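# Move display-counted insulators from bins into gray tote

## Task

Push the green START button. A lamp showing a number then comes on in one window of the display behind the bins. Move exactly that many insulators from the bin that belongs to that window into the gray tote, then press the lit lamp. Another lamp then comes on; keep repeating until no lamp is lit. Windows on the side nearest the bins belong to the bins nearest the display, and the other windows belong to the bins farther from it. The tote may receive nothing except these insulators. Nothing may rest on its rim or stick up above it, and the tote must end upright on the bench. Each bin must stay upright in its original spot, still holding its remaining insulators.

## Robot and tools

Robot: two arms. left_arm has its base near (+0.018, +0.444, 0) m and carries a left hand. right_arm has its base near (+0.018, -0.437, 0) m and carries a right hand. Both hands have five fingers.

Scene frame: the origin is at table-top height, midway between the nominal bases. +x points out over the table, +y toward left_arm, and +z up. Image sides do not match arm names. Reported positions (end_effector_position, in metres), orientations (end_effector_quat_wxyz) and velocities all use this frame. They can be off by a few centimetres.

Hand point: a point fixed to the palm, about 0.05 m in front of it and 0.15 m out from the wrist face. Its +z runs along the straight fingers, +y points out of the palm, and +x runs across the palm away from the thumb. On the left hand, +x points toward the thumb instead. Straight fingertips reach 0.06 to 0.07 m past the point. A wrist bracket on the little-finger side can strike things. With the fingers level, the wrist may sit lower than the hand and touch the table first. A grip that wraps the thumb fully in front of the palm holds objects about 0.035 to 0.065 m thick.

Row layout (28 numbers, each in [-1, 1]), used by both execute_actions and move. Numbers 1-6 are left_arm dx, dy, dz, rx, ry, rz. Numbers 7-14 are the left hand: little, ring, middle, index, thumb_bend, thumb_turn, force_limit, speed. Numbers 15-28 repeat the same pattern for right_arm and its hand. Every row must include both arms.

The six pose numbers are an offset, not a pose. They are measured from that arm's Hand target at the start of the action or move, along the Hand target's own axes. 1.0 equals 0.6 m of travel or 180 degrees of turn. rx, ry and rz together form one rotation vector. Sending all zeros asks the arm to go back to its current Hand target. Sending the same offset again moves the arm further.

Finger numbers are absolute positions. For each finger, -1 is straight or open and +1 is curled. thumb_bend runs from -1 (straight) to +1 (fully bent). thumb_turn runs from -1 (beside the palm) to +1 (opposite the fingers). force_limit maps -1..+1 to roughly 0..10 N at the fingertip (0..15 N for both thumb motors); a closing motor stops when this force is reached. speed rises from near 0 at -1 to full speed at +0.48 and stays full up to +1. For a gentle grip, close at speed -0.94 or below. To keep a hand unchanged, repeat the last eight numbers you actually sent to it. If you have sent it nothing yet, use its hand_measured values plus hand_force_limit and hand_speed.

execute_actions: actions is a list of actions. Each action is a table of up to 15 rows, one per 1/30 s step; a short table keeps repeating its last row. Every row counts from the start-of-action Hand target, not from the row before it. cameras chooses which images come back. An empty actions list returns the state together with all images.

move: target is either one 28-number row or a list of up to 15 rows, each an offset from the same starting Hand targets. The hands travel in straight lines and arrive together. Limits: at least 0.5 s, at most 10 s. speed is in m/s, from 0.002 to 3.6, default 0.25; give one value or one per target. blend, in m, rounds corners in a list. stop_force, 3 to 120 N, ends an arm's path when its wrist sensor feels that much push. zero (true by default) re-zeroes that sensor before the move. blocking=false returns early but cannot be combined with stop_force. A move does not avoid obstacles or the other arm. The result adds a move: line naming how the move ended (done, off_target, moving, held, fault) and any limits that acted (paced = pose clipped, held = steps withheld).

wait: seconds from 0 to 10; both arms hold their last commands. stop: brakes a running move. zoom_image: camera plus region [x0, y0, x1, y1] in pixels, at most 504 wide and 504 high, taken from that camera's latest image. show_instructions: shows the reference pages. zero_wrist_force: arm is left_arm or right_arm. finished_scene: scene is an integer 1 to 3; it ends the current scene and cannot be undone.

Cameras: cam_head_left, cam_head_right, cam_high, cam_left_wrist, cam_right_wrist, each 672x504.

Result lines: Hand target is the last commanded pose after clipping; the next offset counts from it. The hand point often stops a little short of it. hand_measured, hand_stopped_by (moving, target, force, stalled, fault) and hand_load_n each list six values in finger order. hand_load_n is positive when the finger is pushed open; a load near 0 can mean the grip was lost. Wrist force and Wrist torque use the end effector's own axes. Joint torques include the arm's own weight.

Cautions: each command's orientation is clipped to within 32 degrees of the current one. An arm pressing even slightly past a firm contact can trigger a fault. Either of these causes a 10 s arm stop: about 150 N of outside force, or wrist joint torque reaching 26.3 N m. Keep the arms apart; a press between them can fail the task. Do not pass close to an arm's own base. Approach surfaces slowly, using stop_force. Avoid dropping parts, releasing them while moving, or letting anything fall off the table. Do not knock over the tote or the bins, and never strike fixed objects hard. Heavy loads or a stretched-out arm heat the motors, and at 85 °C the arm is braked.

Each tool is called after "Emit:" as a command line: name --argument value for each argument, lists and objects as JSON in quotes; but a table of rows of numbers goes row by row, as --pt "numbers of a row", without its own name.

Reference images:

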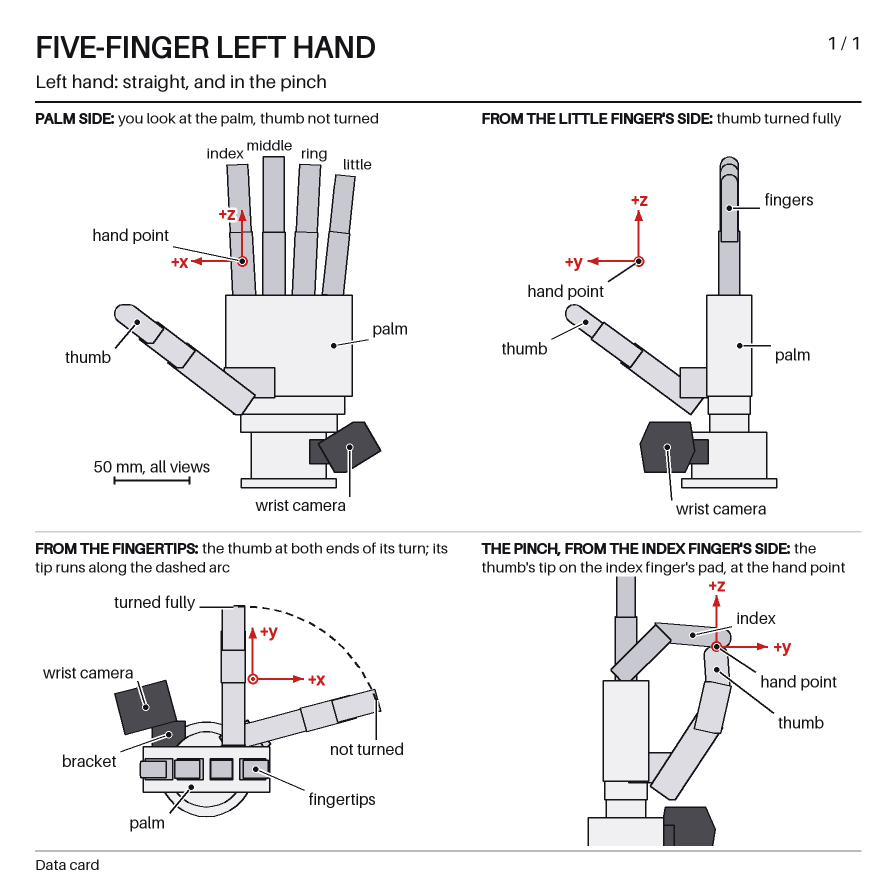

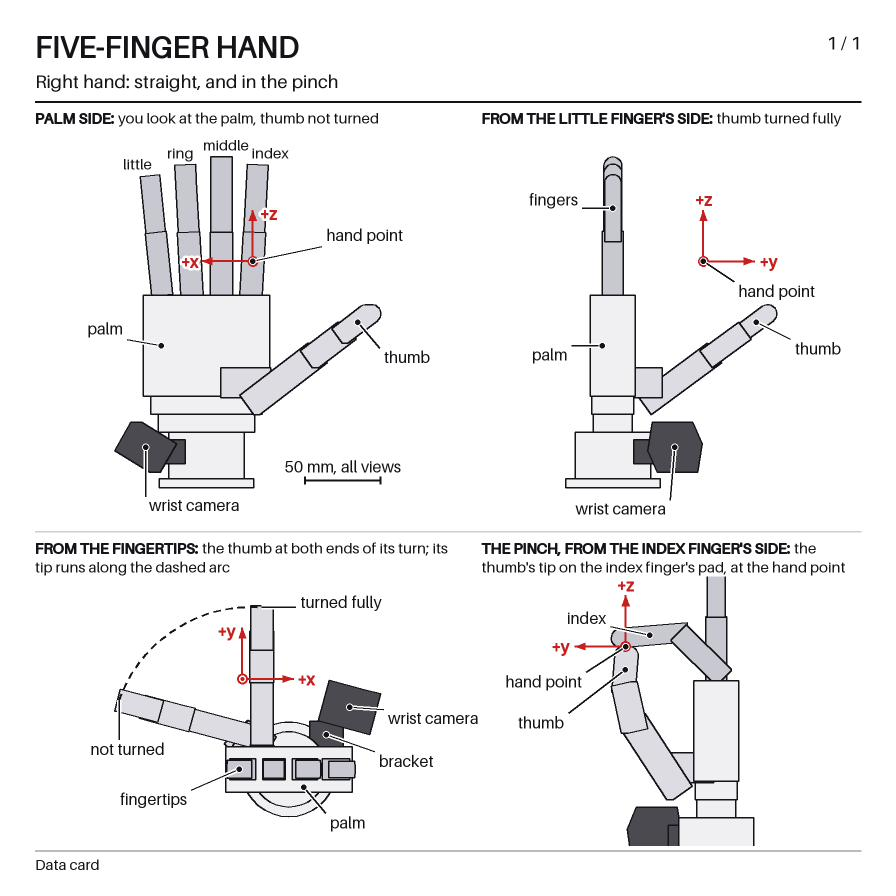

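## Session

Emit:
execute_actions --actions '[]'

Scene clock: 0.00 s.
left_arm: end_effector_position=(+0.7272, +0.7046, +0.2460) hand_measured=(-1.000, -1.000, -1.000, -1.000, -1.000, -1.000) hand_load_n=(+0.0, +0.0, +0.0, +0.0, +0.0, +0.0) hand_stopped_by=(target, target, target, target, target, target) hand_force_limit=0.00 hand_speed=-0.80 end_effector_quat_wxyz=(-0.471, +0.765, -0.094, +0.428) | right_arm: end_effector_position=(+0.7210, -0.3744, +0.1941) hand_measured=(-1.000, -1.000, -1.000, -1.000, -1.000, -1.000) hand_load_n=(+0.0, +0.0, +0.0, +0.0, +0.0, +0.0) hand_stopped_by=(target, target, target, target, target, target) hand_force_limit=0.00 hand_speed=-0.80 end_effector_quat_wxyz=(-0.101, +0.455, +0.590, +0.659)
Joint positions: left_arm=[3.695 -1.921 -1.585 3.314 -1.718 2.498] | right_arm=[-0.487 -0.762 1.405 0.749 0.113 -0.582]
Joint velocities: within noise
Joint torques (N m): no reading
Motor temperatures (°C): left_arm=[29 29 26 34 40 31] | right_arm=[30 27 27 31 35 35]
Wrist force (N): no reading
Wrist torque (N m): no reading
Wrist force, peak (N): no reading
Hand target: left_arm +0.7272, +0.7046, +0.2460; -0.471, +0.765, -0.094, +0.428 | right_arm +0.7210, -0.3744, +0.1941; -0.101, +0.455, +0.590, +0.659
camera_calibration:
cam_left_wrist: T_world_to_cam=[[-0.0872448, 0.360881, 0.928522, -0.42403], [0.117316, -0.921868, 0.369318, 0.46351], [0.989255, 0.141151, 0.0380913, -0.715231], [0, 0, 0, 1]] pos_world=[0.616174, 0.681275, 0.249783]
cam_right_wrist: T_world_to_cam=[[0.514648, -0.240466, 0.822991, -0.62254], [0.234646, -0.883721, -0.404944, -0.438374], [0.824669, 0.401514, -0.398381, -0.252106], [0, 0, 0, 1]] pos_world=[0.631155, -0.435876, 0.234394]

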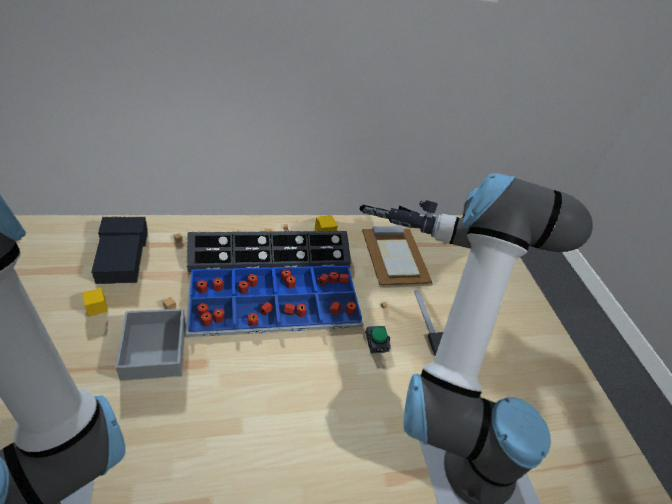

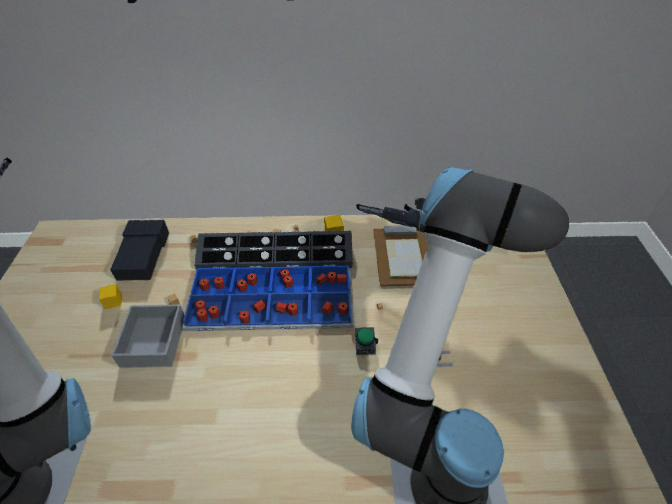

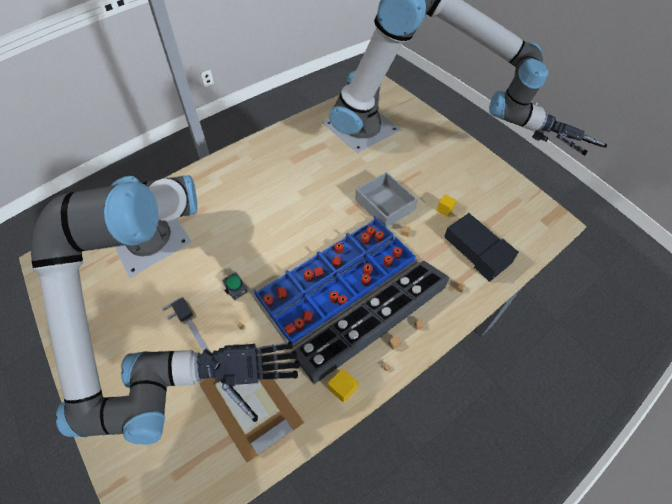

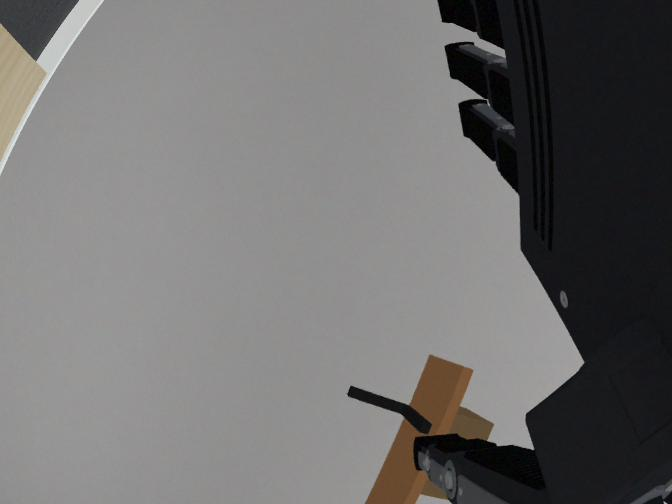

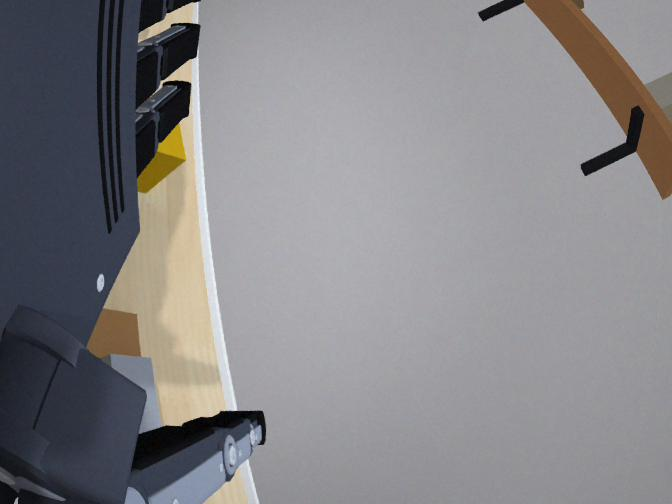

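Emit:
move --pt "0 0 0 0 0 0 -1 -1 -1 -1 -1 -1 0 -0.8 0.1712 0.0022 -0.0787 0 0 0 0.9 0.9 0.9 -1 -1 -1 0 0" --pt "0.3618 0.4748 -0.967 -0.1896 0.2632 0.3481 0.95 0.95 0.05 0.05 -0.6 1 -0.3 0 0.3757 -0.3953 -0.0985 0.3634 -0.2913 -0.0691 0.9 0.9 0.9 -1 -1 -1 0 0" --speed 0.35 --blend '[0.03,0]' --cameras '["all"]'

Scene clock: 26.23 s.
left_arm: end_effector_position=(+0.5030, +0.0607, +0.2504) hand_measured=(+0.950, +0.950, +0.050, +0.050, -0.600, +1.000) hand_load_n=(+0.0, +0.0, +0.0, +0.0, +0.0, +0.0) hand_stopped_by=(target, target, target, target, target, target) hand_force_limit=-0.30 hand_speed=0.00 end_effector_quat_wxyz=(+0.316, -0.481, +0.743, -0.342) | right_arm: end_effector_position=(+0.4062, -0.2676, +0.2001) hand_measured=(+0.900, +0.900, +0.900, -1.000, -1.000, -1.000) hand_load_n=(+0.0, +0.0, +0.0, +0.0, +0.0, +0.0) hand_stopped_by=(target, target, target, target, target, target) hand_force_limit=0.00 hand_speed=0.00 end_effector_quat_wxyz=(+0.000, +0.500, +0.866, +0.000)
Joint positions: left_arm=[2.65 -1.824 -1.439 2.647 -1.763 3.178] | right_arm=[0.097 -1.415 1.758 1.228 1.571 -0.424]
Joint torques (N m): left_arm=[-7.42 17.82 25.58 -1.37 2.09 0.9] | right_arm=[10.27 -30.77 -12.15 3.52 1.22 1.34]
Wrist force (N): left_arm=[-0.5 -0.5 0.1] | right_arm=[-1.4 -1.1 -2.0]
Wrist torque (N m): left_arm=[-0.05 0.03 -0.04] | right_arm=[0.33 0.04 -0.21]
Wrist force, peak (N): left_arm=[1.7 -1.2 -0.2] | right_arm=[-1.7 -0.9 -2.3]
Hand target: left_arm +0.5030, +0.0607, +0.2504; +0.316, -0.481, +0.743, -0.342 | right_arm +0.4062, -0.2676, +0.2001; +0.000, +0.500, +0.866, +0.000
Off the commanded pose: left_arm 0.000 m, 0 deg | right_arm 0.000 m, 0 deg.
move: done
camera_calibration:
cam_left_wrist: T_world_to_cam=[[0.378978, -0.545381, 0.74762, -0.349556], [-0.837948, -0.545074, 0.0271407, 0.437824], [0.392706, -0.636753, -0.663572, 0.120224], [0, 0, 0, 1]] pos_world=[0.452135, 0.124559, 0.32923]
cam_right_wrist: T_world_to_cam=[[0.744981, 0.66496, 0.0532097, -0.137022], [0.502515, -0.611865, 0.610819, -0.507021], [0.438727, -0.42831, -0.789981, -0.0199064], [0, 0, 0, 1]] pos_world=[0.365598, -0.227641, 0.301263]

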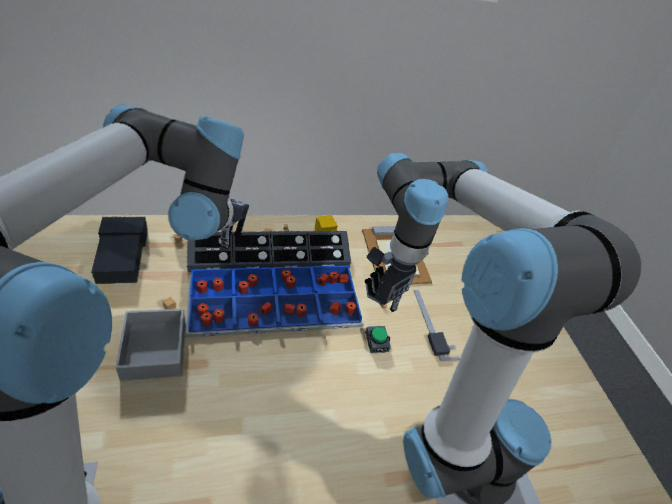

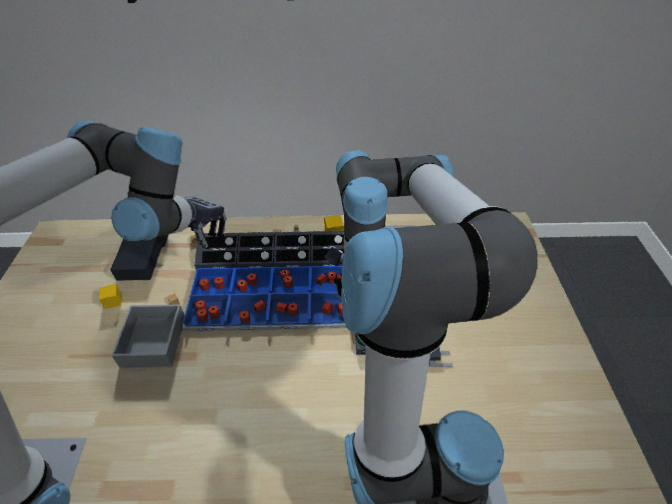

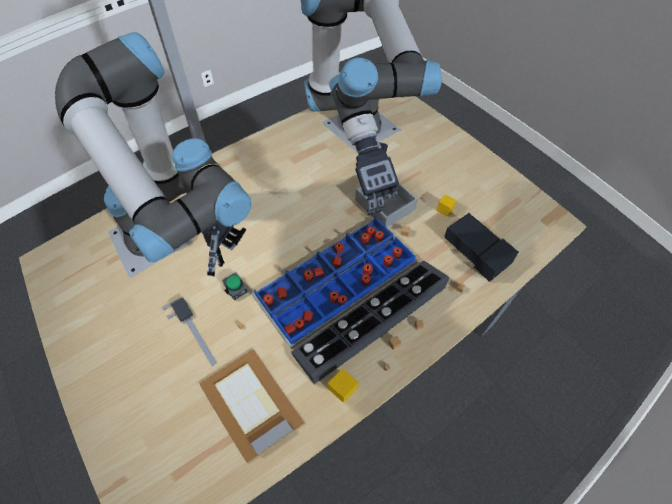

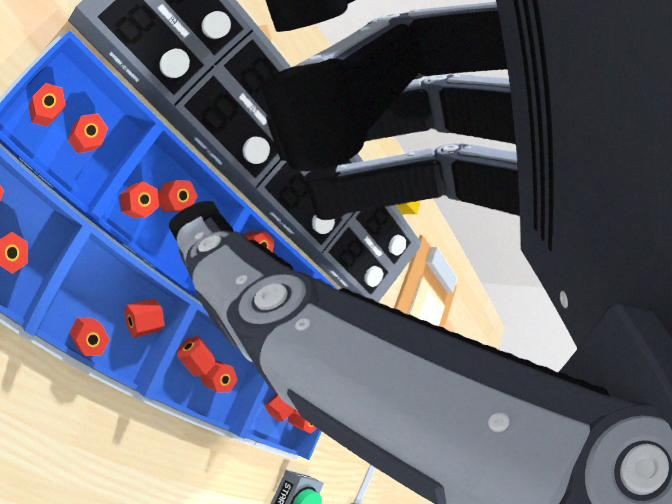

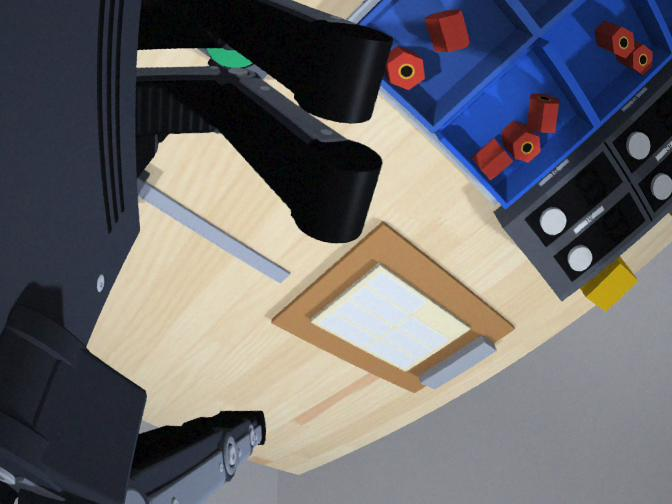

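Emit:
move --target '[0,0,0,0,0,0,0.95,0.95,0.05,0.05,-0.6,1,-0.3,0,0,0,0.1467,0,0,0,0.9,0.9,0.9,-1,-1,-1,0,0]' --speed 0.2

Emit:
move --target '[0,0,0,0,0,0,0.95,0.95,0.05,0.05,-0.6,1,-0.3,0,0,0,0.035,0,0,0,0.9,0.9,0.9,-1,-1,-1,0,0]' --speed 0.025 --stop_force 6 --cameras '["cam_high"]'

Emit:
zoom_image --camera "cam_high" --region '[240, 200, 480, 390]'

Scene clock: 34.10 s.
left_arm: end_effector_position=(+0.5030, +0.0607, +0.2504) hand_measured=(+0.950, +0.950, +0.050, +0.050, -0.600, +1.000) hand_load_n=(+0.0, +0.0, +0.0, +0.0, +0.0, +0.0) hand_stopped_by=(target, target, target, target, target, target) hand_force_limit=-0.30 hand_speed=0.00 end_effector_quat_wxyz=(+0.316, -0.481, +0.743, -0.342) | right_arm: end_effector_position=(+0.4062, -0.2676, +0.1121) hand_measured=(+0.900, +0.900, +0.900, -1.000, -1.000, -1.000) hand_load_n=(+0.0, +0.0, +0.0, +0.0, +0.5, +0.0) hand_stopped_by=(target, target, target, target, target, target) hand_force_limit=0.00 hand_speed=0.00 end_effector_quat_wxyz=(+0.000, +0.500, +0.866, +0.000)
Joint positions: left_arm=[2.65 -1.824 -1.439 2.647 -1.763 3.178] | right_arm=[0.097 -1.32 1.891 1 1.571 -0.424]
Joint torques (N m): left_arm=[-6.74 19.85 24.72 -0.44 1.03 0.99] | right_arm=[-5.38 -16.93 -10.6 0.68 -1.11 -0.13]
Wrist force (N): left_arm=[-0.5 -0.4 0.0] | right_arm=[-1.2 -0.9 -1.9]
Wrist torque (N m): left_arm=[-0.02 0.03 -0.04] | right_arm=[0.39 0.01 -0.18]
Wrist force, peak (N): left_arm=[-0.5 -0.8 -0.1] | right_arm=[-1.2 -0.9 -3.9]
Hand target: left_arm +0.5030, +0.0607, +0.2504; +0.316, -0.481, +0.743, -0.342 | right_arm +0.4061, -0.2676, +0.1120; +0.000, +0.500, +0.866, +0.000
Off the commanded pose: left_arm 0.000 m, 0 deg | right_arm 0.000 m, 0 deg.
move: done

Scene clock: 35.37 s.
left_arm: end_effector_position=(+0.5030, +0.0607, +0.2504) hand_measured=(+0.950, +0.950, +0.050, +0.050, -0.600, +1.000) hand_load_n=(+0.0, +0.0, +0.0, +0.0, +0.0, +0.0) hand_stopped_by=(target, target, target, target, target, target) hand_force_limit=-0.30 hand_speed=0.00 end_effector_quat_wxyz=(+0.316, -0.481, +0.743, -0.342) | right_arm: end_effector_position=(+0.4061, -0.2676, +0.1008) hand_measured=(+0.900, +0.900, +0.900, -1.000, -1.000, -1.000) hand_load_n=(+0.0, +0.0, +0.0, +0.0, -0.5, +0.0) hand_stopped_by=(target, target, target, target, target, target) hand_force_limit=0.00 hand_speed=0.00 end_effector_quat_wxyz=(+0.000, +0.500, +0.866, +0.000)
Joint positions: left_arm=[2.65 -1.824 -1.439 2.647 -1.763 3.178] | right_arm=[0.097 -1.305 1.905 0.971 1.571 -0.424]
Joint torques (N m): left_arm=[-7.1 19.2 22.17 -0.01 0.64 0.94] | right_arm=[-5.19 -24.52 -15.43 0.07 -1 0.47]
Wrist force (N): left_arm=[-0.5 -0.5 -0.1] | right_arm=[-0.3 -0.5 -7.8]
Wrist torque (N m): left_arm=[-0.03 0.02 -0.04] | right_arm=[0.73 0.04 -0.14]
Wrist force, peak (N): left_arm=[-0.5 -0.7 -0.2] | right_arm=[-0.2 -0.5 -19.2]
Hand target: left_arm +0.5030, +0.0607, +0.2504; +0.316, -0.481, +0.743, -0.342 | right_arm +0.4061, -0.2676, +0.1008; +0.000, +0.500, +0.866, +0.000 (not the last commanded pose)
Off the commanded pose: left_arm 0.000 m, 0 deg | right_arm 0.010 m, 0 deg.
move: contact (right_arm)
Images, in order (width x height): cam_high 672x504.

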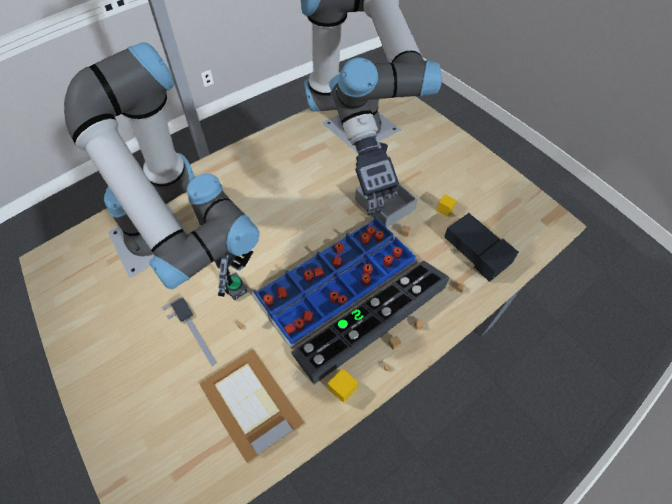

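Scaled by 2.100.

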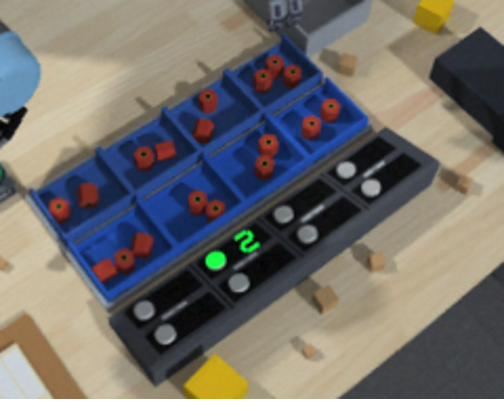

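Emit:
move --pt "0 0 0 0 0 0 0.95 0.95 0.05 0.05 -0.6 1 -0.3 0 0 0 -0.1667 0 0 0 0.9 0.9 0.9 -1 -1 -1 0 0" --pt "0.2932 -0.0092 0.2065 0.0193 0.1127 0.0789 0.95 0.95 0.0 0.0 -0.6 1 -0.3 0 -0.181 -0.193 -0.332 0 0 0 0.9 0.9 0.9 -1 -1 -1 0 0" --speed 0.25 --blend '[0.03,0]' --cameras '["cam_left_wrist","cam_high"]'

Emit:
zoom_image --camera "cam_left_wrist" --region '[0, 50, 300, 350]'

Scene clock: 49.67 s.
left_arm: end_effector_position=(+0.5453, -0.1301, +0.1601) hand_measured=(+0.950, +0.950, +0.000, +0.000, -0.600, +1.000) hand_load_n=(+0.0, +0.0, +0.0, +0.0, +0.0, +0.0) hand_stopped_by=(target, target, target, target, target, target) hand_force_limit=-0.30 hand_speed=0.00 end_effector_quat_wxyz=(+0.235, -0.309, +0.829, -0.402) | right_arm: end_effector_position=(+0.3602, -0.4195, +0.3000) hand_measured=(+0.900, +0.900, +0.900, -1.000, -1.000, -1.000) hand_load_n=(+0.0, +0.0, +0.0, +0.0, +0.0, +0.0) hand_stopped_by=(target, target, target, target, target, target) hand_force_limit=0.00 hand_speed=0.00 end_effector_quat_wxyz=(+0.000, +0.500, +0.866, +0.000)
Joint positions: left_arm=[2.52 -2.238 -1.054 2.689 -1.511 3.354] | right_arm=[-0.457 -1.689 1.777 1.483 1.571 -0.978]
Joint torques (N m): left_arm=[8.41 33.57 28.3 -1.23 2.65 1.08] | right_arm=[-9.23 -18.43 -22.92 4.31 1.06 -1.82]
Wrist force (N): left_arm=[-0.5 -0.5 -0.2] | right_arm=[-1.5 -1.2 -1.9]
Wrist torque (N m): left_arm=[-0.03 0.01 -0.01] | right_arm=[0.25 0.08 -0.27]
Wrist force, peak (N): left_arm=[0.5 -0.8 1.6] | right_arm=[-0.4 -0.8 -8.2]
Hand target: left_arm +0.5453, -0.1301, +0.1600; +0.234, -0.309, +0.829, -0.402 | right_arm +0.3602, -0.4195, +0.3000; +0.000, +0.500, +0.866, +0.000
Off the commanded pose: left_arm 0.000 m, 0 deg | right_arm 0.000 m, 0 deg.
move: done
camera_calibration:
cam_left_wrist: T_world_to_cam=[[0.112872, -0.65512, 0.747046, -0.271232], [-0.989812, -0.139807, 0.0269487, 0.507318], [0.0867877, -0.742476, -0.664226, 0.0753892], [0, 0, 0, 1]] pos_world=[0.526221, -0.0507878, 0.239026]
Images, in order (width x height): cam_high 672x504, cam_left_wrist 672x504.

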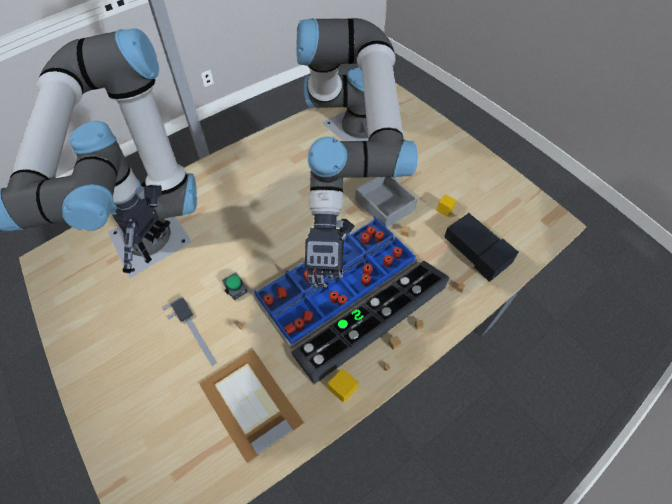

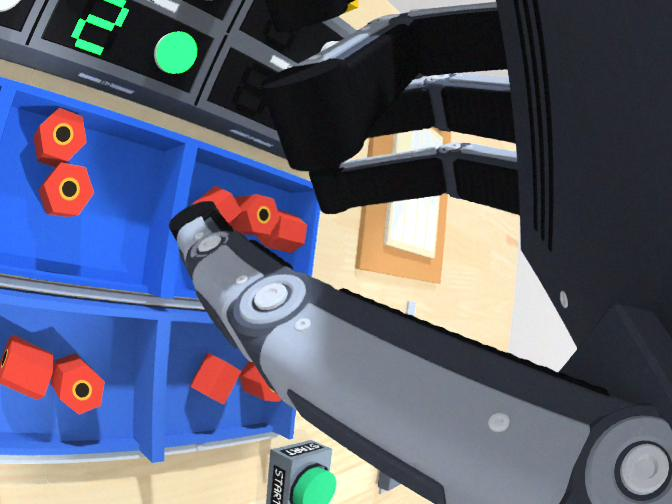

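Scaled by 1.680 from the camera's 672x504 image, which has a finer 960x720 frame.

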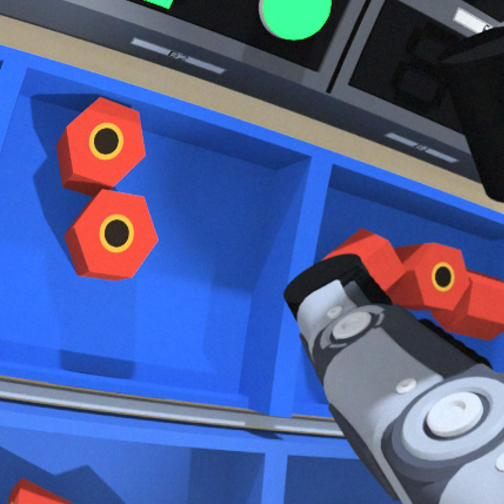

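Emit:
move --target '[-0.0182,0.1375,0.0428,0.0456,0.112,0.0709,0.95,0.95,0.0,0.0,-0.6,1,-0.3,0,0,0,0,0,0,0,0.9,0.9,0.9,-1,-1,-1,0,0]' --speed 0.2 --cameras '["cam_left_wrist"]'

Emit:
zoom_image --camera "cam_left_wrist" --region '[0, 50, 300, 350]'

Scene clock: 76.67 s.
left_arm: end_effector_position=(+0.5426, -0.0957, +0.0800) hand_measured=(+0.950, +0.950, +0.000, +0.000, -0.600, +1.000) hand_load_n=(+0.0, +0.0, +0.0, +0.0, +0.0, +0.0) hand_stopped_by=(target, target, target, target, target, target) hand_force_limit=-0.30 hand_speed=0.00 end_effector_quat_wxyz=(+0.150, -0.123, +0.856, -0.479) | right_arm: end_effector_position=(+0.3602, -0.4195, +0.3000) hand_measured=(+0.900, +0.900, +0.900, -1.000, -1.000, -1.000) hand_load_n=(+0.0, +0.0, +0.0, +0.0, +0.0, +0.0) hand_stopped_by=(target, target, target, target, target, target) hand_force_limit=0.00 hand_speed=0.00 end_effector_quat_wxyz=(+0.000, +0.500, +0.866, +0.000)
Joint positions: left_arm=[2.697 -2.261 -1.274 2.899 -0.988 3.689] | right_arm=[-0.457 -1.689 1.777 1.483 1.571 -0.978]
Joint torques (N m): left_arm=[0.78 53.73 25.85 -0.44 3.09 0.95] | right_arm=[-9.43 -19.11 -25.56 4.18 0.97 -1.54]
Wrist force (N): left_arm=[-0.3 -0.6 0.0] | right_arm=[-1.7 -1.3 -1.8]
Wrist torque (N m): left_arm=[-0.06 -0.02 0.01] | right_arm=[0.21 0.10 -0.29]
Wrist force, peak (N): left_arm=[-0.2 -1.7 -0.6] | right_arm=[-2.1 -1.4 -2.1]
Hand target: left_arm +0.5426, -0.0957, +0.0801; +0.150, -0.123, +0.856, -0.479 | right_arm +0.3602, -0.4195, +0.3000; +0.000, +0.500, +0.866, +0.000
Off the commanded pose: left_arm 0.000 m, 0 deg | right_arm 0.000 m, 0 deg.
move: done
camera_calibration:
cam_left_wrist: T_world_to_cam=[[-0.193881, -0.581126, 0.790381, -0.0185055], [-0.957462, 0.28761, -0.0234015, 0.538952], [-0.213722, -0.761297, -0.612168, 0.205108], [0, 0, 0, 1]] pos_world=[0.556274, -0.00961401, 0.152799]
Images, in order (width x height): cam_left_wrist 672x504.

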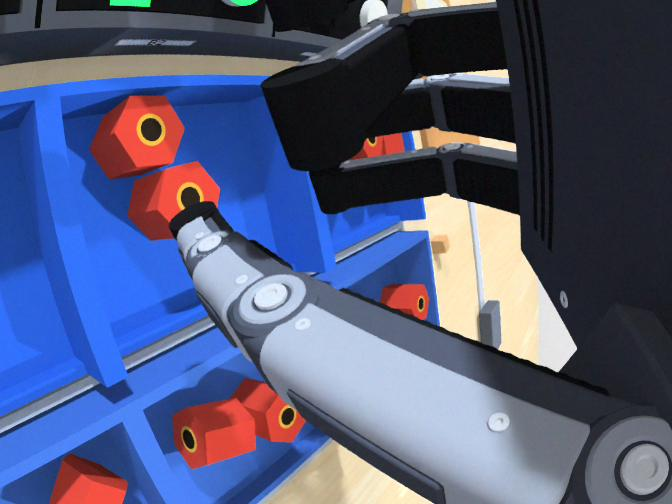

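Scaled by 1.680 from the camera's 672x504 image, which has a finer 960x720 frame.

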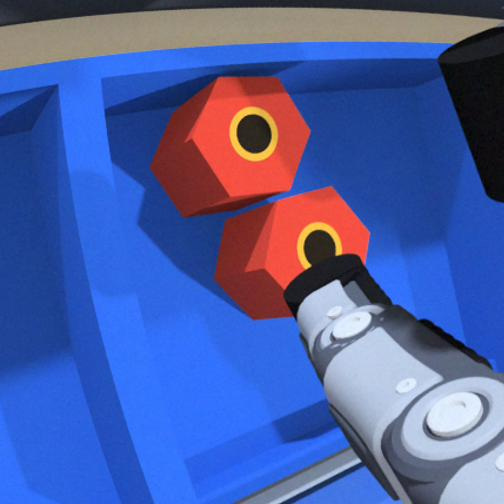

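Emit:
move --target '[0.0116,0.0716,0.0413,0,0,0,0.95,0.95,0.0,0.0,-0.6,1,-0.3,0,0,0,0,0,0,0,0.9,0.9,0.9,-1,-1,-1,0,0]' --speed 0.035 --stop_force 4 --cameras '["cam_left_wrist"]'

Scene clock: 86.43 s.
left_arm: end_effector_position=(+0.5426, -0.0957, +0.0300) hand_measured=(+0.950, +0.950, +0.000, +0.000, -0.600, +1.000) hand_load_n=(+0.5, +0.0, +0.0, +0.0, +0.0, +0.0) hand_stopped_by=(target, target, target, target, target, target) hand_force_limit=-0.30 hand_speed=0.00 end_effector_quat_wxyz=(+0.150, -0.123, +0.856, -0.479) | right_arm: end_effector_position=(+0.3602, -0.4195, +0.3000) hand_measured=(+0.900, +0.900, +0.900, -1.000, -1.000, -1.000) hand_load_n=(+0.0, +0.0, +0.0, +0.0, +0.0, +0.0) hand_stopped_by=(target, target, target, target, target, target) hand_force_limit=0.00 hand_speed=0.00 end_effector_quat_wxyz=(+0.000, +0.500, +0.866, +0.000)
Joint positions: left_arm=[2.697 -2.313 -1.321 2.999 -0.987 3.689] | right_arm=[-0.457 -1.689 1.777 1.483 1.571 -0.978]
Joint torques (N m): left_arm=[10.08 55.59 25.35 -0.86 2.72 -0.59] | right_arm=[-9.85 -18.61 -24.56 4.18 0.65 -1.53]
Wrist force (N): left_arm=[-0.4 -0.5 -0.2] | right_arm=[-1.5 -1.1 -1.9]
Wrist torque (N m): left_arm=[-0.03 -0.01 -0.02] | right_arm=[0.25 0.07 -0.27]
Wrist force, peak (N): left_arm=[-0.7 -1.2 -0.5] | right_arm=[-1.7 -1.3 -2.3]
Hand target: left_arm +0.5426, -0.0957, +0.0300; +0.150, -0.123, +0.856, -0.479 | right_arm +0.3602, -0.4195, +0.3000; +0.000, +0.500, +0.866, +0.000
Off the commanded pose: left_arm 0.000 m, 0 deg | right_arm 0.000 m, 0 deg.
move: done
camera_calibration:
cam_left_wrist: T_world_to_cam=[[-0.194274, -0.580929, 0.790429, 0.0212484], [-0.95736, 0.287926, -0.0236904, 0.537852], [-0.213823, -0.761328, -0.612095, 0.174569], [0, 0, 0, 1]] pos_world=[0.556372, -0.00961327, 0.102799]
Images, in order (width x height): cam_left_wrist 672x504.

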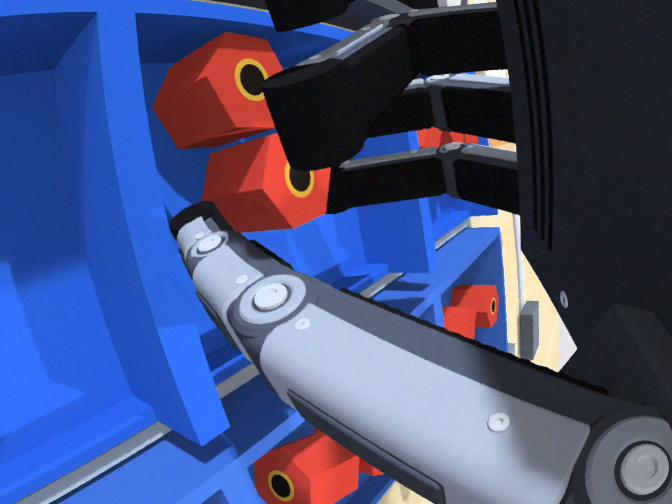

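Emit:
move --pt "0 0 0 0 0 0 0.95 0.95 0.4 0.38 -0.42 1 -0.3 -0.88 0 0 0 0 0 0 0.9 0.9 0.9 -1 -1 -1 0 0" --pt "-0.0232 -0.1429 -0.0825 0 0 0 0.95 0.95 0.4 0.38 -0.42 1 -0.3 -0.88 0 0 0 0 0 0 0.9 0.9 0.9 -1 -1 -1 0 0" --speed 0.08 --cameras '["cam_left_wrist"]'

Scene clock: 93.23 s.
left_arm: end_effector_position=(+0.5426, -0.0958, +0.1301) hand_measured=(+0.950, +0.950, +0.120, +0.210, -0.542, +1.000) hand_load_n=(+0.0, +0.0, +4.5, +2.5, +6.5, -1.5) hand_stopped_by=(target, target, force, force, force, target) hand_force_limit=-0.30 hand_speed=-0.88 end_effector_quat_wxyz=(+0.151, -0.123, +0.856, -0.479) | right_arm: end_effector_position=(+0.3602, -0.4195, +0.3000) hand_measured=(+0.900, +0.900, +0.900, -1.000, -1.000, -1.000) hand_load_n=(+0.0, +0.0, +0.0, +0.0, +0.0, +0.0) hand_stopped_by=(target, target, target, target, target, target) hand_force_limit=0.00 hand_speed=0.00 end_effector_quat_wxyz=(+0.000, +0.500, +0.866, +0.000)
Joint positions: left_arm=[2.697 -2.219 -1.21 2.794 -0.988 3.689] | right_arm=[-0.457 -1.689 1.777 1.483 1.571 -0.978]
Joint torques (N m): left_arm=[-7.48 33.48 10.23 -0.92 -1.67 1.11] | right_arm=[-9.41 -19.02 -25.84 4.11 0.47 -1.46]
Wrist force (N): left_arm=[-0.4 -0.5 0.0] | right_arm=[-1.4 -1.4 -1.7]
Wrist torque (N m): left_arm=[-0.06 0.00 -0.02] | right_arm=[0.20 0.06 -0.28]
Wrist force, peak (N): left_arm=[-0.7 -1.8 -0.4] | right_arm=[-1.9 -1.2 -2.2]
Hand target: left_arm +0.5426, -0.0957, +0.1300; +0.150, -0.123, +0.856, -0.479 | right_arm +0.3602, -0.4195, +0.3000; +0.000, +0.500, +0.866, +0.000
Off the commanded pose: left_arm 0.000 m, 0 deg | right_arm 0.000 m, 0 deg.
move: done
camera_calibration:
cam_left_wrist: T_world_to_cam=[[-0.194349, -0.580826, 0.790487, -0.0578216], [-0.957388, 0.287814, -0.0239071, 0.540308], [-0.213627, -0.761449, -0.612012, 0.235576], [0, 0, 0, 1]] pos_world=[0.556372, -0.00971292, 0.2028]
Images, in order (width x height): cam_left_wrist 672x504.

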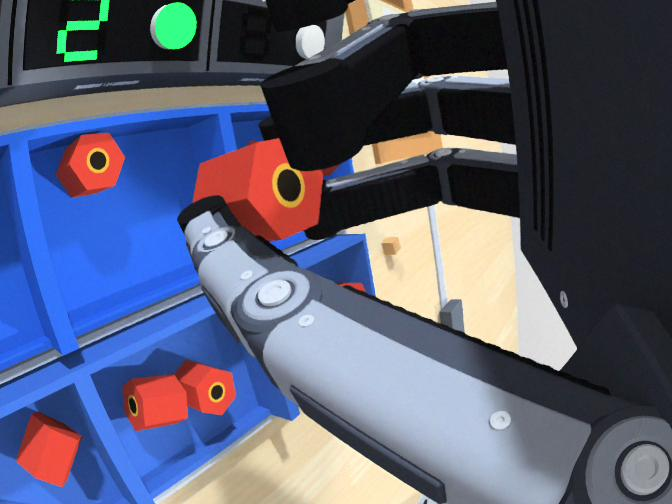

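Emit:
move --pt "0.1353 0.3093 -0.574 0 0 0 0.95 0.95 0.4 0.38 -0.42 1 -0.3 -0.88 0 0 0 0 0 0 0.9 0.9 0.9 -1 -1 -1 0 0" --pt "0.158 0.4493 -0.4932 0 0 0 0.95 0.95 0.4 0.38 -0.42 1 -0.3 -0.88 0 0 0 0 0 0 0.9 0.9 0.9 -1 -1 -1 0 0" --pt "0.158 0.4493 -0.4932 0 0 0 0.95 0.95 0.02 0.02 -0.6 1 -0.3 -0.7 0 0 0 0 0 0 0.9 0.9 0.9 -1 -1 -1 0 0" --pt "0.1353 0.3093 -0.574 0 0 0 0.95 0.95 0.02 0.02 -0.6 1 -0.3 -0.7 0 0 0 0 0 0 0.9 0.9 0.9 -1 -1 -1 0 0" --speed '[0.35,0.12,0.1,0.2]' --cameras '["cam_left_wrist"]'

Scene clock: 114.80 s.
left_arm: end_effector_position=(+0.3260, +0.2400, +0.1300) hand_measured=(+0.950, +0.950, +0.020, +0.020, -0.600, +1.000) hand_load_n=(+0.0, +0.0, +0.0, +0.0, +0.0, +0.0) hand_stopped_by=(target, target, target, target, target, target) hand_force_limit=-0.30 hand_speed=-0.70 end_effector_quat_wxyz=(+0.150, -0.123, +0.856, -0.479) end_effector_velocity=(-0.001, -0.001, +0.001) end_effector_angular_velocity=(-0.002, +0.004, -0.002) | right_arm: end_effector_position=(+0.3602, -0.4195, +0.3000) hand_measured=(+0.900, +0.900, +0.900, -1.000, -1.000, -1.000) hand_load_n=(+0.0, +0.0, +0.0, +0.0, +0.0, +0.0) hand_stopped_by=(target, target, target, target, target, target) hand_force_limit=0.00 hand_speed=0.00 end_effector_quat_wxyz=(+0.000, +0.500, +0.866, +0.000)
Joint positions: left_arm=[3.588 -1.646 -2.282 2.344 -0.518 4.889] | right_arm=[-0.457 -1.689 1.777 1.483 1.571 -0.978]
Joint velocities: left_arm=[-0.002 0.001 -0.001 -0.005 0 0] | right_arm=[within noise]
Joint torques (N m): left_arm=[-6.97 26.03 17.15 -3.98 1.06 -1.34] | right_arm=[-9.71 -19.21 -25.52 3.95 0.14 -1.29]
Wrist force (N): left_arm=[-0.4 -0.7 -0.5] | right_arm=[-1.5 -1.3 -1.8]
Wrist torque (N m): left_arm=[-0.04 -0.03 -0.06] | right_arm=[0.22 0.07 -0.27]
Wrist force, peak (N): left_arm=[-0.6 -1.5 2.0] | right_arm=[-1.8 -1.6 -2.1]
Hand target: left_arm +0.3260, +0.2400, +0.1301; +0.150, -0.123, +0.856, -0.479 | right_arm +0.3602, -0.4195, +0.3000; +0.000, +0.500, +0.866, +0.000
Off the commanded pose: left_arm 0.000 m, 0 deg | right_arm 0.000 m, 0 deg.
move: done
camera_calibration:
cam_left_wrist: T_world_to_cam=[[-0.194066, -0.58099, 0.790436, 0.0950721], [-0.957401, 0.287803, -0.0235166, 0.236124], [-0.213827, -0.761328, -0.612093, 0.445022], [0, 0, 0, 1]] pos_world=[0.339673, 0.326086, 0.202799]
Images, in order (width x height): cam_left_wrist 672x504.

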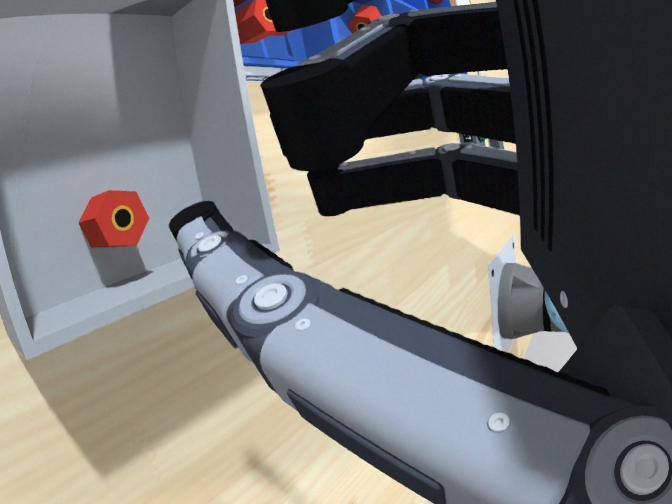

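Emit:
move --target '[-0.1523,-0.2422,0.6142,-0.0377,0.0954,0.11,0.95,0.95,0.12,0.12,-0.75,1,-0.3,0,0,0,0,0,0,0,0.9,0.9,0.9,-1,-1,-1,0,0]' --speed 0.3 --cameras '["cam_left_wrist"]'

Emit:
zoom_image --camera "cam_left_wrist" --region '[0, 50, 300, 350]'

Scene clock: 137.73 s.
left_arm: end_effector_position=(+0.5584, -0.0904, +0.0850) hand_measured=(+0.950, +0.950, +0.120, +0.120, -0.750, +1.000) hand_load_n=(+0.0, +0.0, +0.5, +0.0, +0.0, +0.0) hand_stopped_by=(target, target, target, target, target, target) hand_force_limit=-0.30 hand_speed=0.00 end_effector_quat_wxyz=(+0.094, +0.089, +0.904, -0.408) | right_arm: end_effector_position=(+0.3602, -0.4195, +0.3000) hand_measured=(+0.900, +0.900, +0.900, -1.000, -1.000, -1.000) hand_load_n=(+0.0, +0.0, +0.0, +0.0, +0.0, +0.0) hand_stopped_by=(target, target, target, target, target, target) hand_force_limit=0.00 hand_speed=0.00 end_effector_quat_wxyz=(+0.000, +0.500, +0.866, +0.000)
Joint positions: left_arm=[2.708 -2.507 -0.799 2.287 -0.867 4.276] | right_arm=[-0.457 -1.689 1.777 1.483 1.571 -0.978]
Joint torques (N m): left_arm=[-3.64 39.13 25.91 -3.05 2.83 -1.17] | right_arm=[-9.32 -19.03 -24.95 3.92 -0.14 -1.24]
Wrist force (N): left_arm=[-0.7 -0.7 -0.1] | right_arm=[-1.7 -1.2 -1.8]
Wrist torque (N m): left_arm=[-0.07 0.03 -0.08] | right_arm=[0.24 0.10 -0.29]
Wrist force, peak (N): left_arm=[-1.6 -1.4 1.8] | right_arm=[-1.6 -1.5 -2.2]
Hand target: left_arm +0.5584, -0.0905, +0.0849; +0.094, +0.089, +0.904, -0.408 | right_arm +0.3602, -0.4195, +0.3000; +0.000, +0.500, +0.866, +0.000
Off the commanded pose: left_arm 0.000 m, 0 deg | right_arm 0.000 m, 0 deg.
move: done
camera_calibration:
cam_left_wrist: T_world_to_cam=[[-0.495884, -0.595218, 0.632309, 0.164508], [-0.760569, 0.649094, 0.0145486, 0.472317], [-0.419088, -0.4737, -0.77458, 0.370104], [0, 0, 0, 1]] pos_world=[0.595912, -0.0333414, 0.175783]
Images, in order (width x height): cam_left_wrist 672x504.

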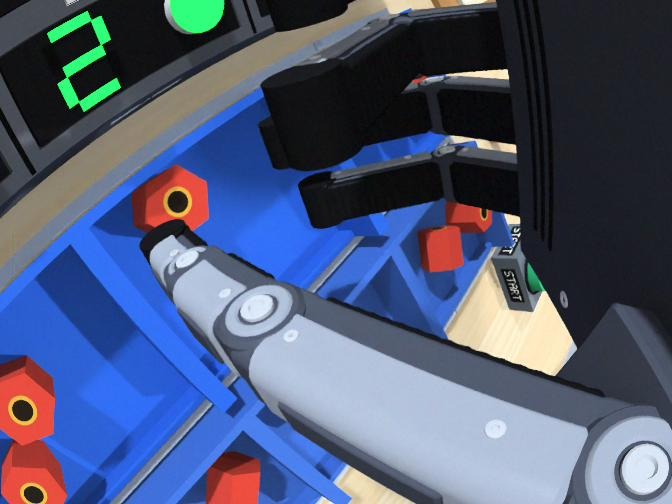

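Scaled by 1.680 from the camera's 672x504 image, which has a finer 960x720 frame.

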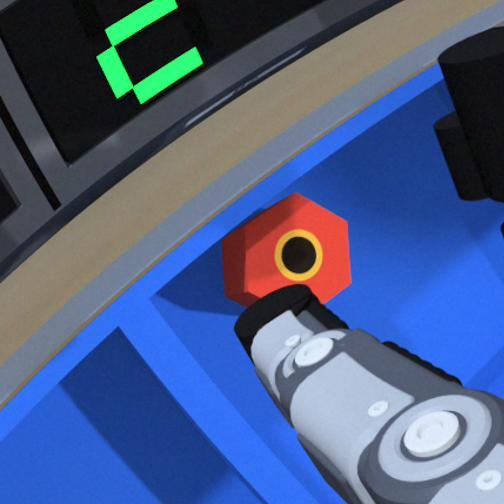

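Emit:
move --target '[0.0238,0.0709,0.0638,0,0,0,0.95,0.95,0.12,0.12,-0.75,1,-0.3,0,0,0,0,0,0,0,0.9,0.9,0.9,-1,-1,-1,0,0]' --speed 0.035 --stop_force 4 --cameras '["cam_left_wrist"]'

Scene clock: 148.80 s.
left_arm: end_effector_position=(+0.5584, -0.0905, +0.0259) hand_measured=(+0.950, +0.950, +0.120, +0.120, -0.748, +1.000) hand_load_n=(+0.0, +0.0, +0.0, +0.0, -5.0, +0.0) hand_stopped_by=(target, target, target, target, target, target) hand_force_limit=-0.30 hand_speed=0.00 end_effector_quat_wxyz=(+0.094, +0.089, +0.904, -0.408) | right_arm: end_effector_position=(+0.3602, -0.4195, +0.3000) hand_measured=(+0.900, +0.900, +0.900, -1.000, -1.000, -1.000) hand_load_n=(+0.0, +0.0, +0.0, +0.0, +0.0, +0.0) hand_stopped_by=(target, target, target, target, target, target) hand_force_limit=0.00 hand_speed=0.00 end_effector_quat_wxyz=(+0.000, +0.500, +0.866, +0.000)
Joint positions: left_arm=[2.708 -2.548 -0.874 2.404 -0.867 4.276] | right_arm=[-0.457 -1.689 1.777 1.483 1.571 -0.978]
Joint torques (N m): left_arm=[9.84 62.46 25.53 -3.12 -2.66 -1.04] | right_arm=[-8.94 -18.71 -24.58 3.79 -0.35 -1.16]
Wrist force (N): left_arm=[-0.8 -4.6 5.0] | right_arm=[-1.5 -1.3 -1.7]
Wrist torque (N m): left_arm=[-0.12 0.09 -0.05] | right_arm=[0.22 0.07 -0.27]
Wrist force, peak (N): left_arm=[-2.0 -7.5 2.9] | right_arm=[-1.9 -1.6 -2.0]
Hand target: left_arm +0.5584, -0.0905, +0.0259; +0.094, +0.089, +0.904, -0.408 | right_arm +0.3602, -0.4195, +0.3000; +0.000, +0.500, +0.866, +0.000
Off the commanded pose: left_arm 0.000 m, 0 deg | right_arm 0.000 m, 0 deg.
move: done
camera_calibration:
cam_left_wrist: T_world_to_cam=[[-0.495827, -0.59518, 0.632389, 0.201777], [-0.760486, 0.649188, 0.0147284, 0.473174], [-0.419305, -0.47362, -0.774511, 0.324403], [0, 0, 0, 1]] pos_world=[0.595912, -0.0334412, 0.116683]
Images, in order (width x height): cam_left_wrist 672x504.

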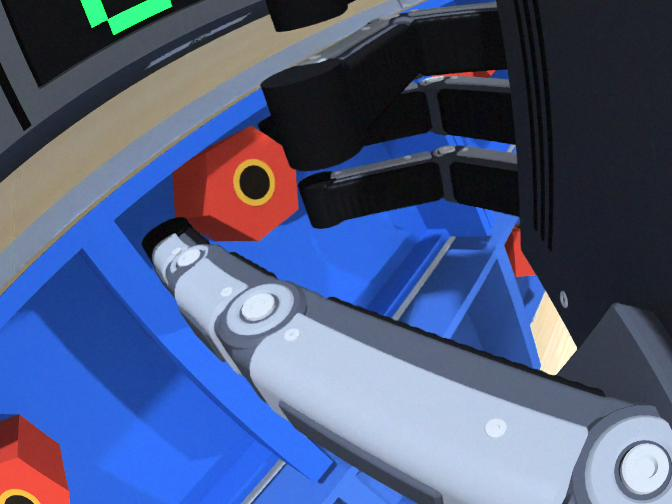

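Emit:
move --pt "-0.0005 -0.0038 0.0044 0 0 0 0.95 0.95 0.12 0.12 -0.75 1 -0.3 0 0 0 0 0 0 0 0.9 0.9 0.9 -1 -1 -1 0 0" --pt "-0.0005 -0.0038 0.0044 0 0 0 0.95 0.95 0.5 0.45 -0.6 1 -0.3 -0.88 0 0 0 0 0 0 0.9 0.9 0.9 -1 -1 -1 0 0" --speed 0.05 --cameras '["cam_left_wrist"]'

Scene clock: 156.30 s.
left_arm: end_effector_position=(+0.5584, -0.0940, +0.0259) hand_measured=(+0.950, +0.950, +0.206, +0.450, -0.708, +1.000) hand_load_n=(+0.0, +0.0, +5.5, +0.0, +5.5, +0.5) hand_stopped_by=(target, target, force, target, force, target) hand_force_limit=-0.30 hand_speed=-0.88 end_effector_quat_wxyz=(+0.094, +0.089, +0.904, -0.408) | right_arm: end_effector_position=(+0.3602, -0.4195, +0.3000) hand_measured=(+0.900, +0.900, +0.900, -1.000, -1.000, -1.000) hand_load_n=(+0.0, +0.0, +0.0, +0.0, +0.0, +0.0) hand_stopped_by=(target, target, target, target, target, target) hand_force_limit=0.00 hand_speed=0.00 end_effector_quat_wxyz=(+0.000, +0.500, +0.866, +0.000)
Joint positions: left_arm=[2.703 -2.554 -0.862 2.401 -0.87 4.271] | right_arm=[-0.457 -1.689 1.777 1.483 1.571 -0.978]
Joint torques (N m): left_arm=[7.19 63.81 8.75 -0.47 3.04 1.06] | right_arm=[-9.18 -18.79 -25.42 3.7 -0.51 -1.11]
Wrist force (N): left_arm=[-0.7 -0.4 -0.1] | right_arm=[-1.7 -1.5 -1.6]
Wrist torque (N m): left_arm=[-0.03 0.04 -0.05] | right_arm=[0.18 0.10 -0.30]
Wrist force, peak (N): left_arm=[-0.6 -4.8 5.1] | right_arm=[-1.7 -1.5 -2.1]
Hand target: left_arm +0.5584, -0.0940, +0.0259; +0.094, +0.089, +0.904, -0.408 | right_arm +0.3602, -0.4195, +0.3000; +0.000, +0.500, +0.866, +0.000
Off the commanded pose: left_arm 0.000 m, 0 deg | right_arm 0.000 m, 0 deg.
move: done
camera_calibration:
cam_left_wrist: T_world_to_cam=[[-0.495854, -0.595211, 0.632339, 0.199714], [-0.760486, 0.649187, 0.0147282, 0.475446], [-0.419273, -0.473582, -0.774552, 0.322732], [0, 0, 0, 1]] pos_world=[0.595912, -0.0369413, 0.116683]
Images, in order (width x height): cam_left_wrist 672x504.

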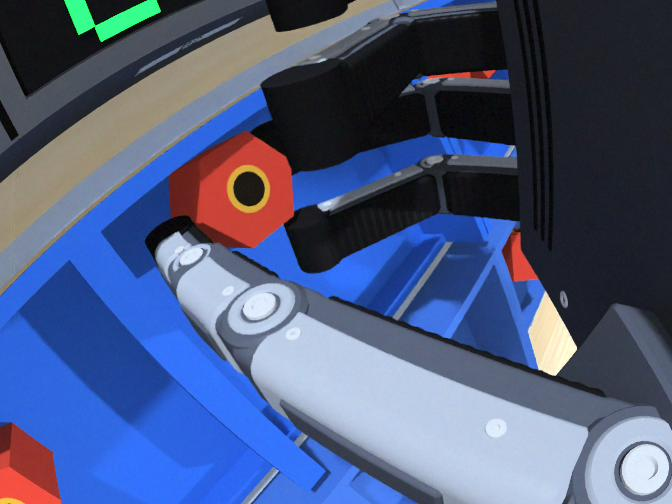

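Emit:
move --pt "-0.0403 -0.1202 -0.1082 0 0 0 0.95 0.95 0.5 0.45 -0.6 1 -0.3 -0.88 0 0 0 0 0 0 0.9 0.9 0.9 -1 -1 -1 0 0" --pt "0.2762 0.1352 -0.5332 -0.1008 -0.3004 -0.2705 0.95 0.95 0.5 0.45 -0.6 1 -0.3 -0.88 0 0 0 0 0 0 0.9 0.9 0.9 -1 -1 -1 0 0" --speed '[0.1,0.3]' --cameras '["cam_left_wrist"]'

Scene clock: 173.60 s.
left_arm: end_effector_position=(+0.3866, +0.2142, +0.1349) hand_measured=(+0.950, +0.950, +0.206, +0.450, -0.708, +1.000) hand_load_n=(+0.0, +0.0, +5.5, +0.0, +5.5, +1.0) hand_stopped_by=(target, target, force, target, force, target) hand_force_limit=-0.30 hand_speed=-0.88 end_effector_quat_wxyz=(+0.323, -0.479, +0.771, -0.267) | right_arm: end_effector_position=(+0.3602, -0.4195, +0.3000) hand_measured=(+0.900, +0.900, +0.900, -1.000, -1.000, -1.000) hand_load_n=(+0.0, +0.0, +0.0, +0.0, +0.0, +0.0) hand_stopped_by=(target, target, target, target, target, target) hand_force_limit=0.00 hand_speed=0.00 end_effector_quat_wxyz=(+0.000, +0.500, +0.866, +0.000)
Joint positions: left_arm=[2.865 -1.519 -2.052 2.861 -1.672 3.378] | right_arm=[-0.457 -1.689 1.777 1.483 1.571 -0.978]
Joint torques (N m): left_arm=[-6.19 18.75 15.37 0.68 -1.57 -0.83] | right_arm=[-9.12 -18.91 -24.9 3.83 -0.87 -1.29]
Wrist force (N): left_arm=[-0.3 -0.5 0.0] | right_arm=[-1.5 -1.5 -1.9]
Wrist torque (N m): left_arm=[-0.04 0.00 -0.12] | right_arm=[0.19 0.07 -0.28]
Wrist force, peak (N): left_arm=[-1.6 -0.9 1.0] | right_arm=[-1.7 -1.6 -2.1]
Hand target: left_arm +0.3866, +0.2143, +0.1349; +0.323, -0.479, +0.771, -0.267 | right_arm +0.3602, -0.4195, +0.3000; +0.000, +0.500, +0.866, +0.000
Off the commanded pose: left_arm 0.000 m, 0 deg | right_arm 0.000 m, 0 deg.
move: done
camera_calibration:
cam_left_wrist: T_world_to_cam=[[0.44608, -0.632493, 0.633218, -0.127234], [-0.824092, -0.56626, 0.0149324, 0.428026], [0.349121, -0.528491, -0.773829, 0.195666], [0, 0, 0, 1]] pos_world=[0.341178, 0.265307, 0.225588]
Images, in order (width x height): cam_left_wrist 672x504.

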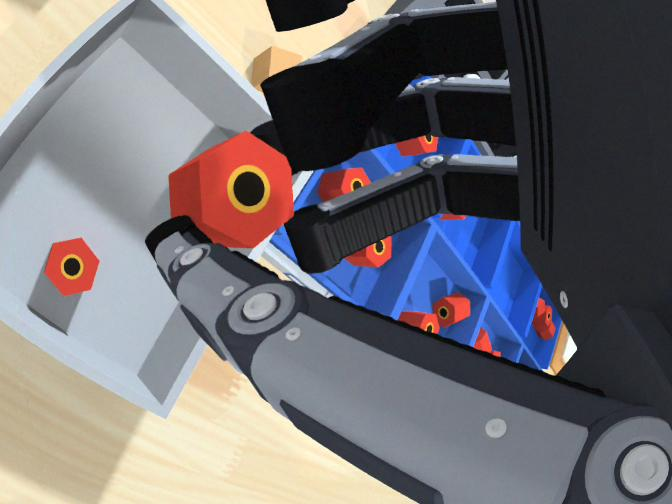

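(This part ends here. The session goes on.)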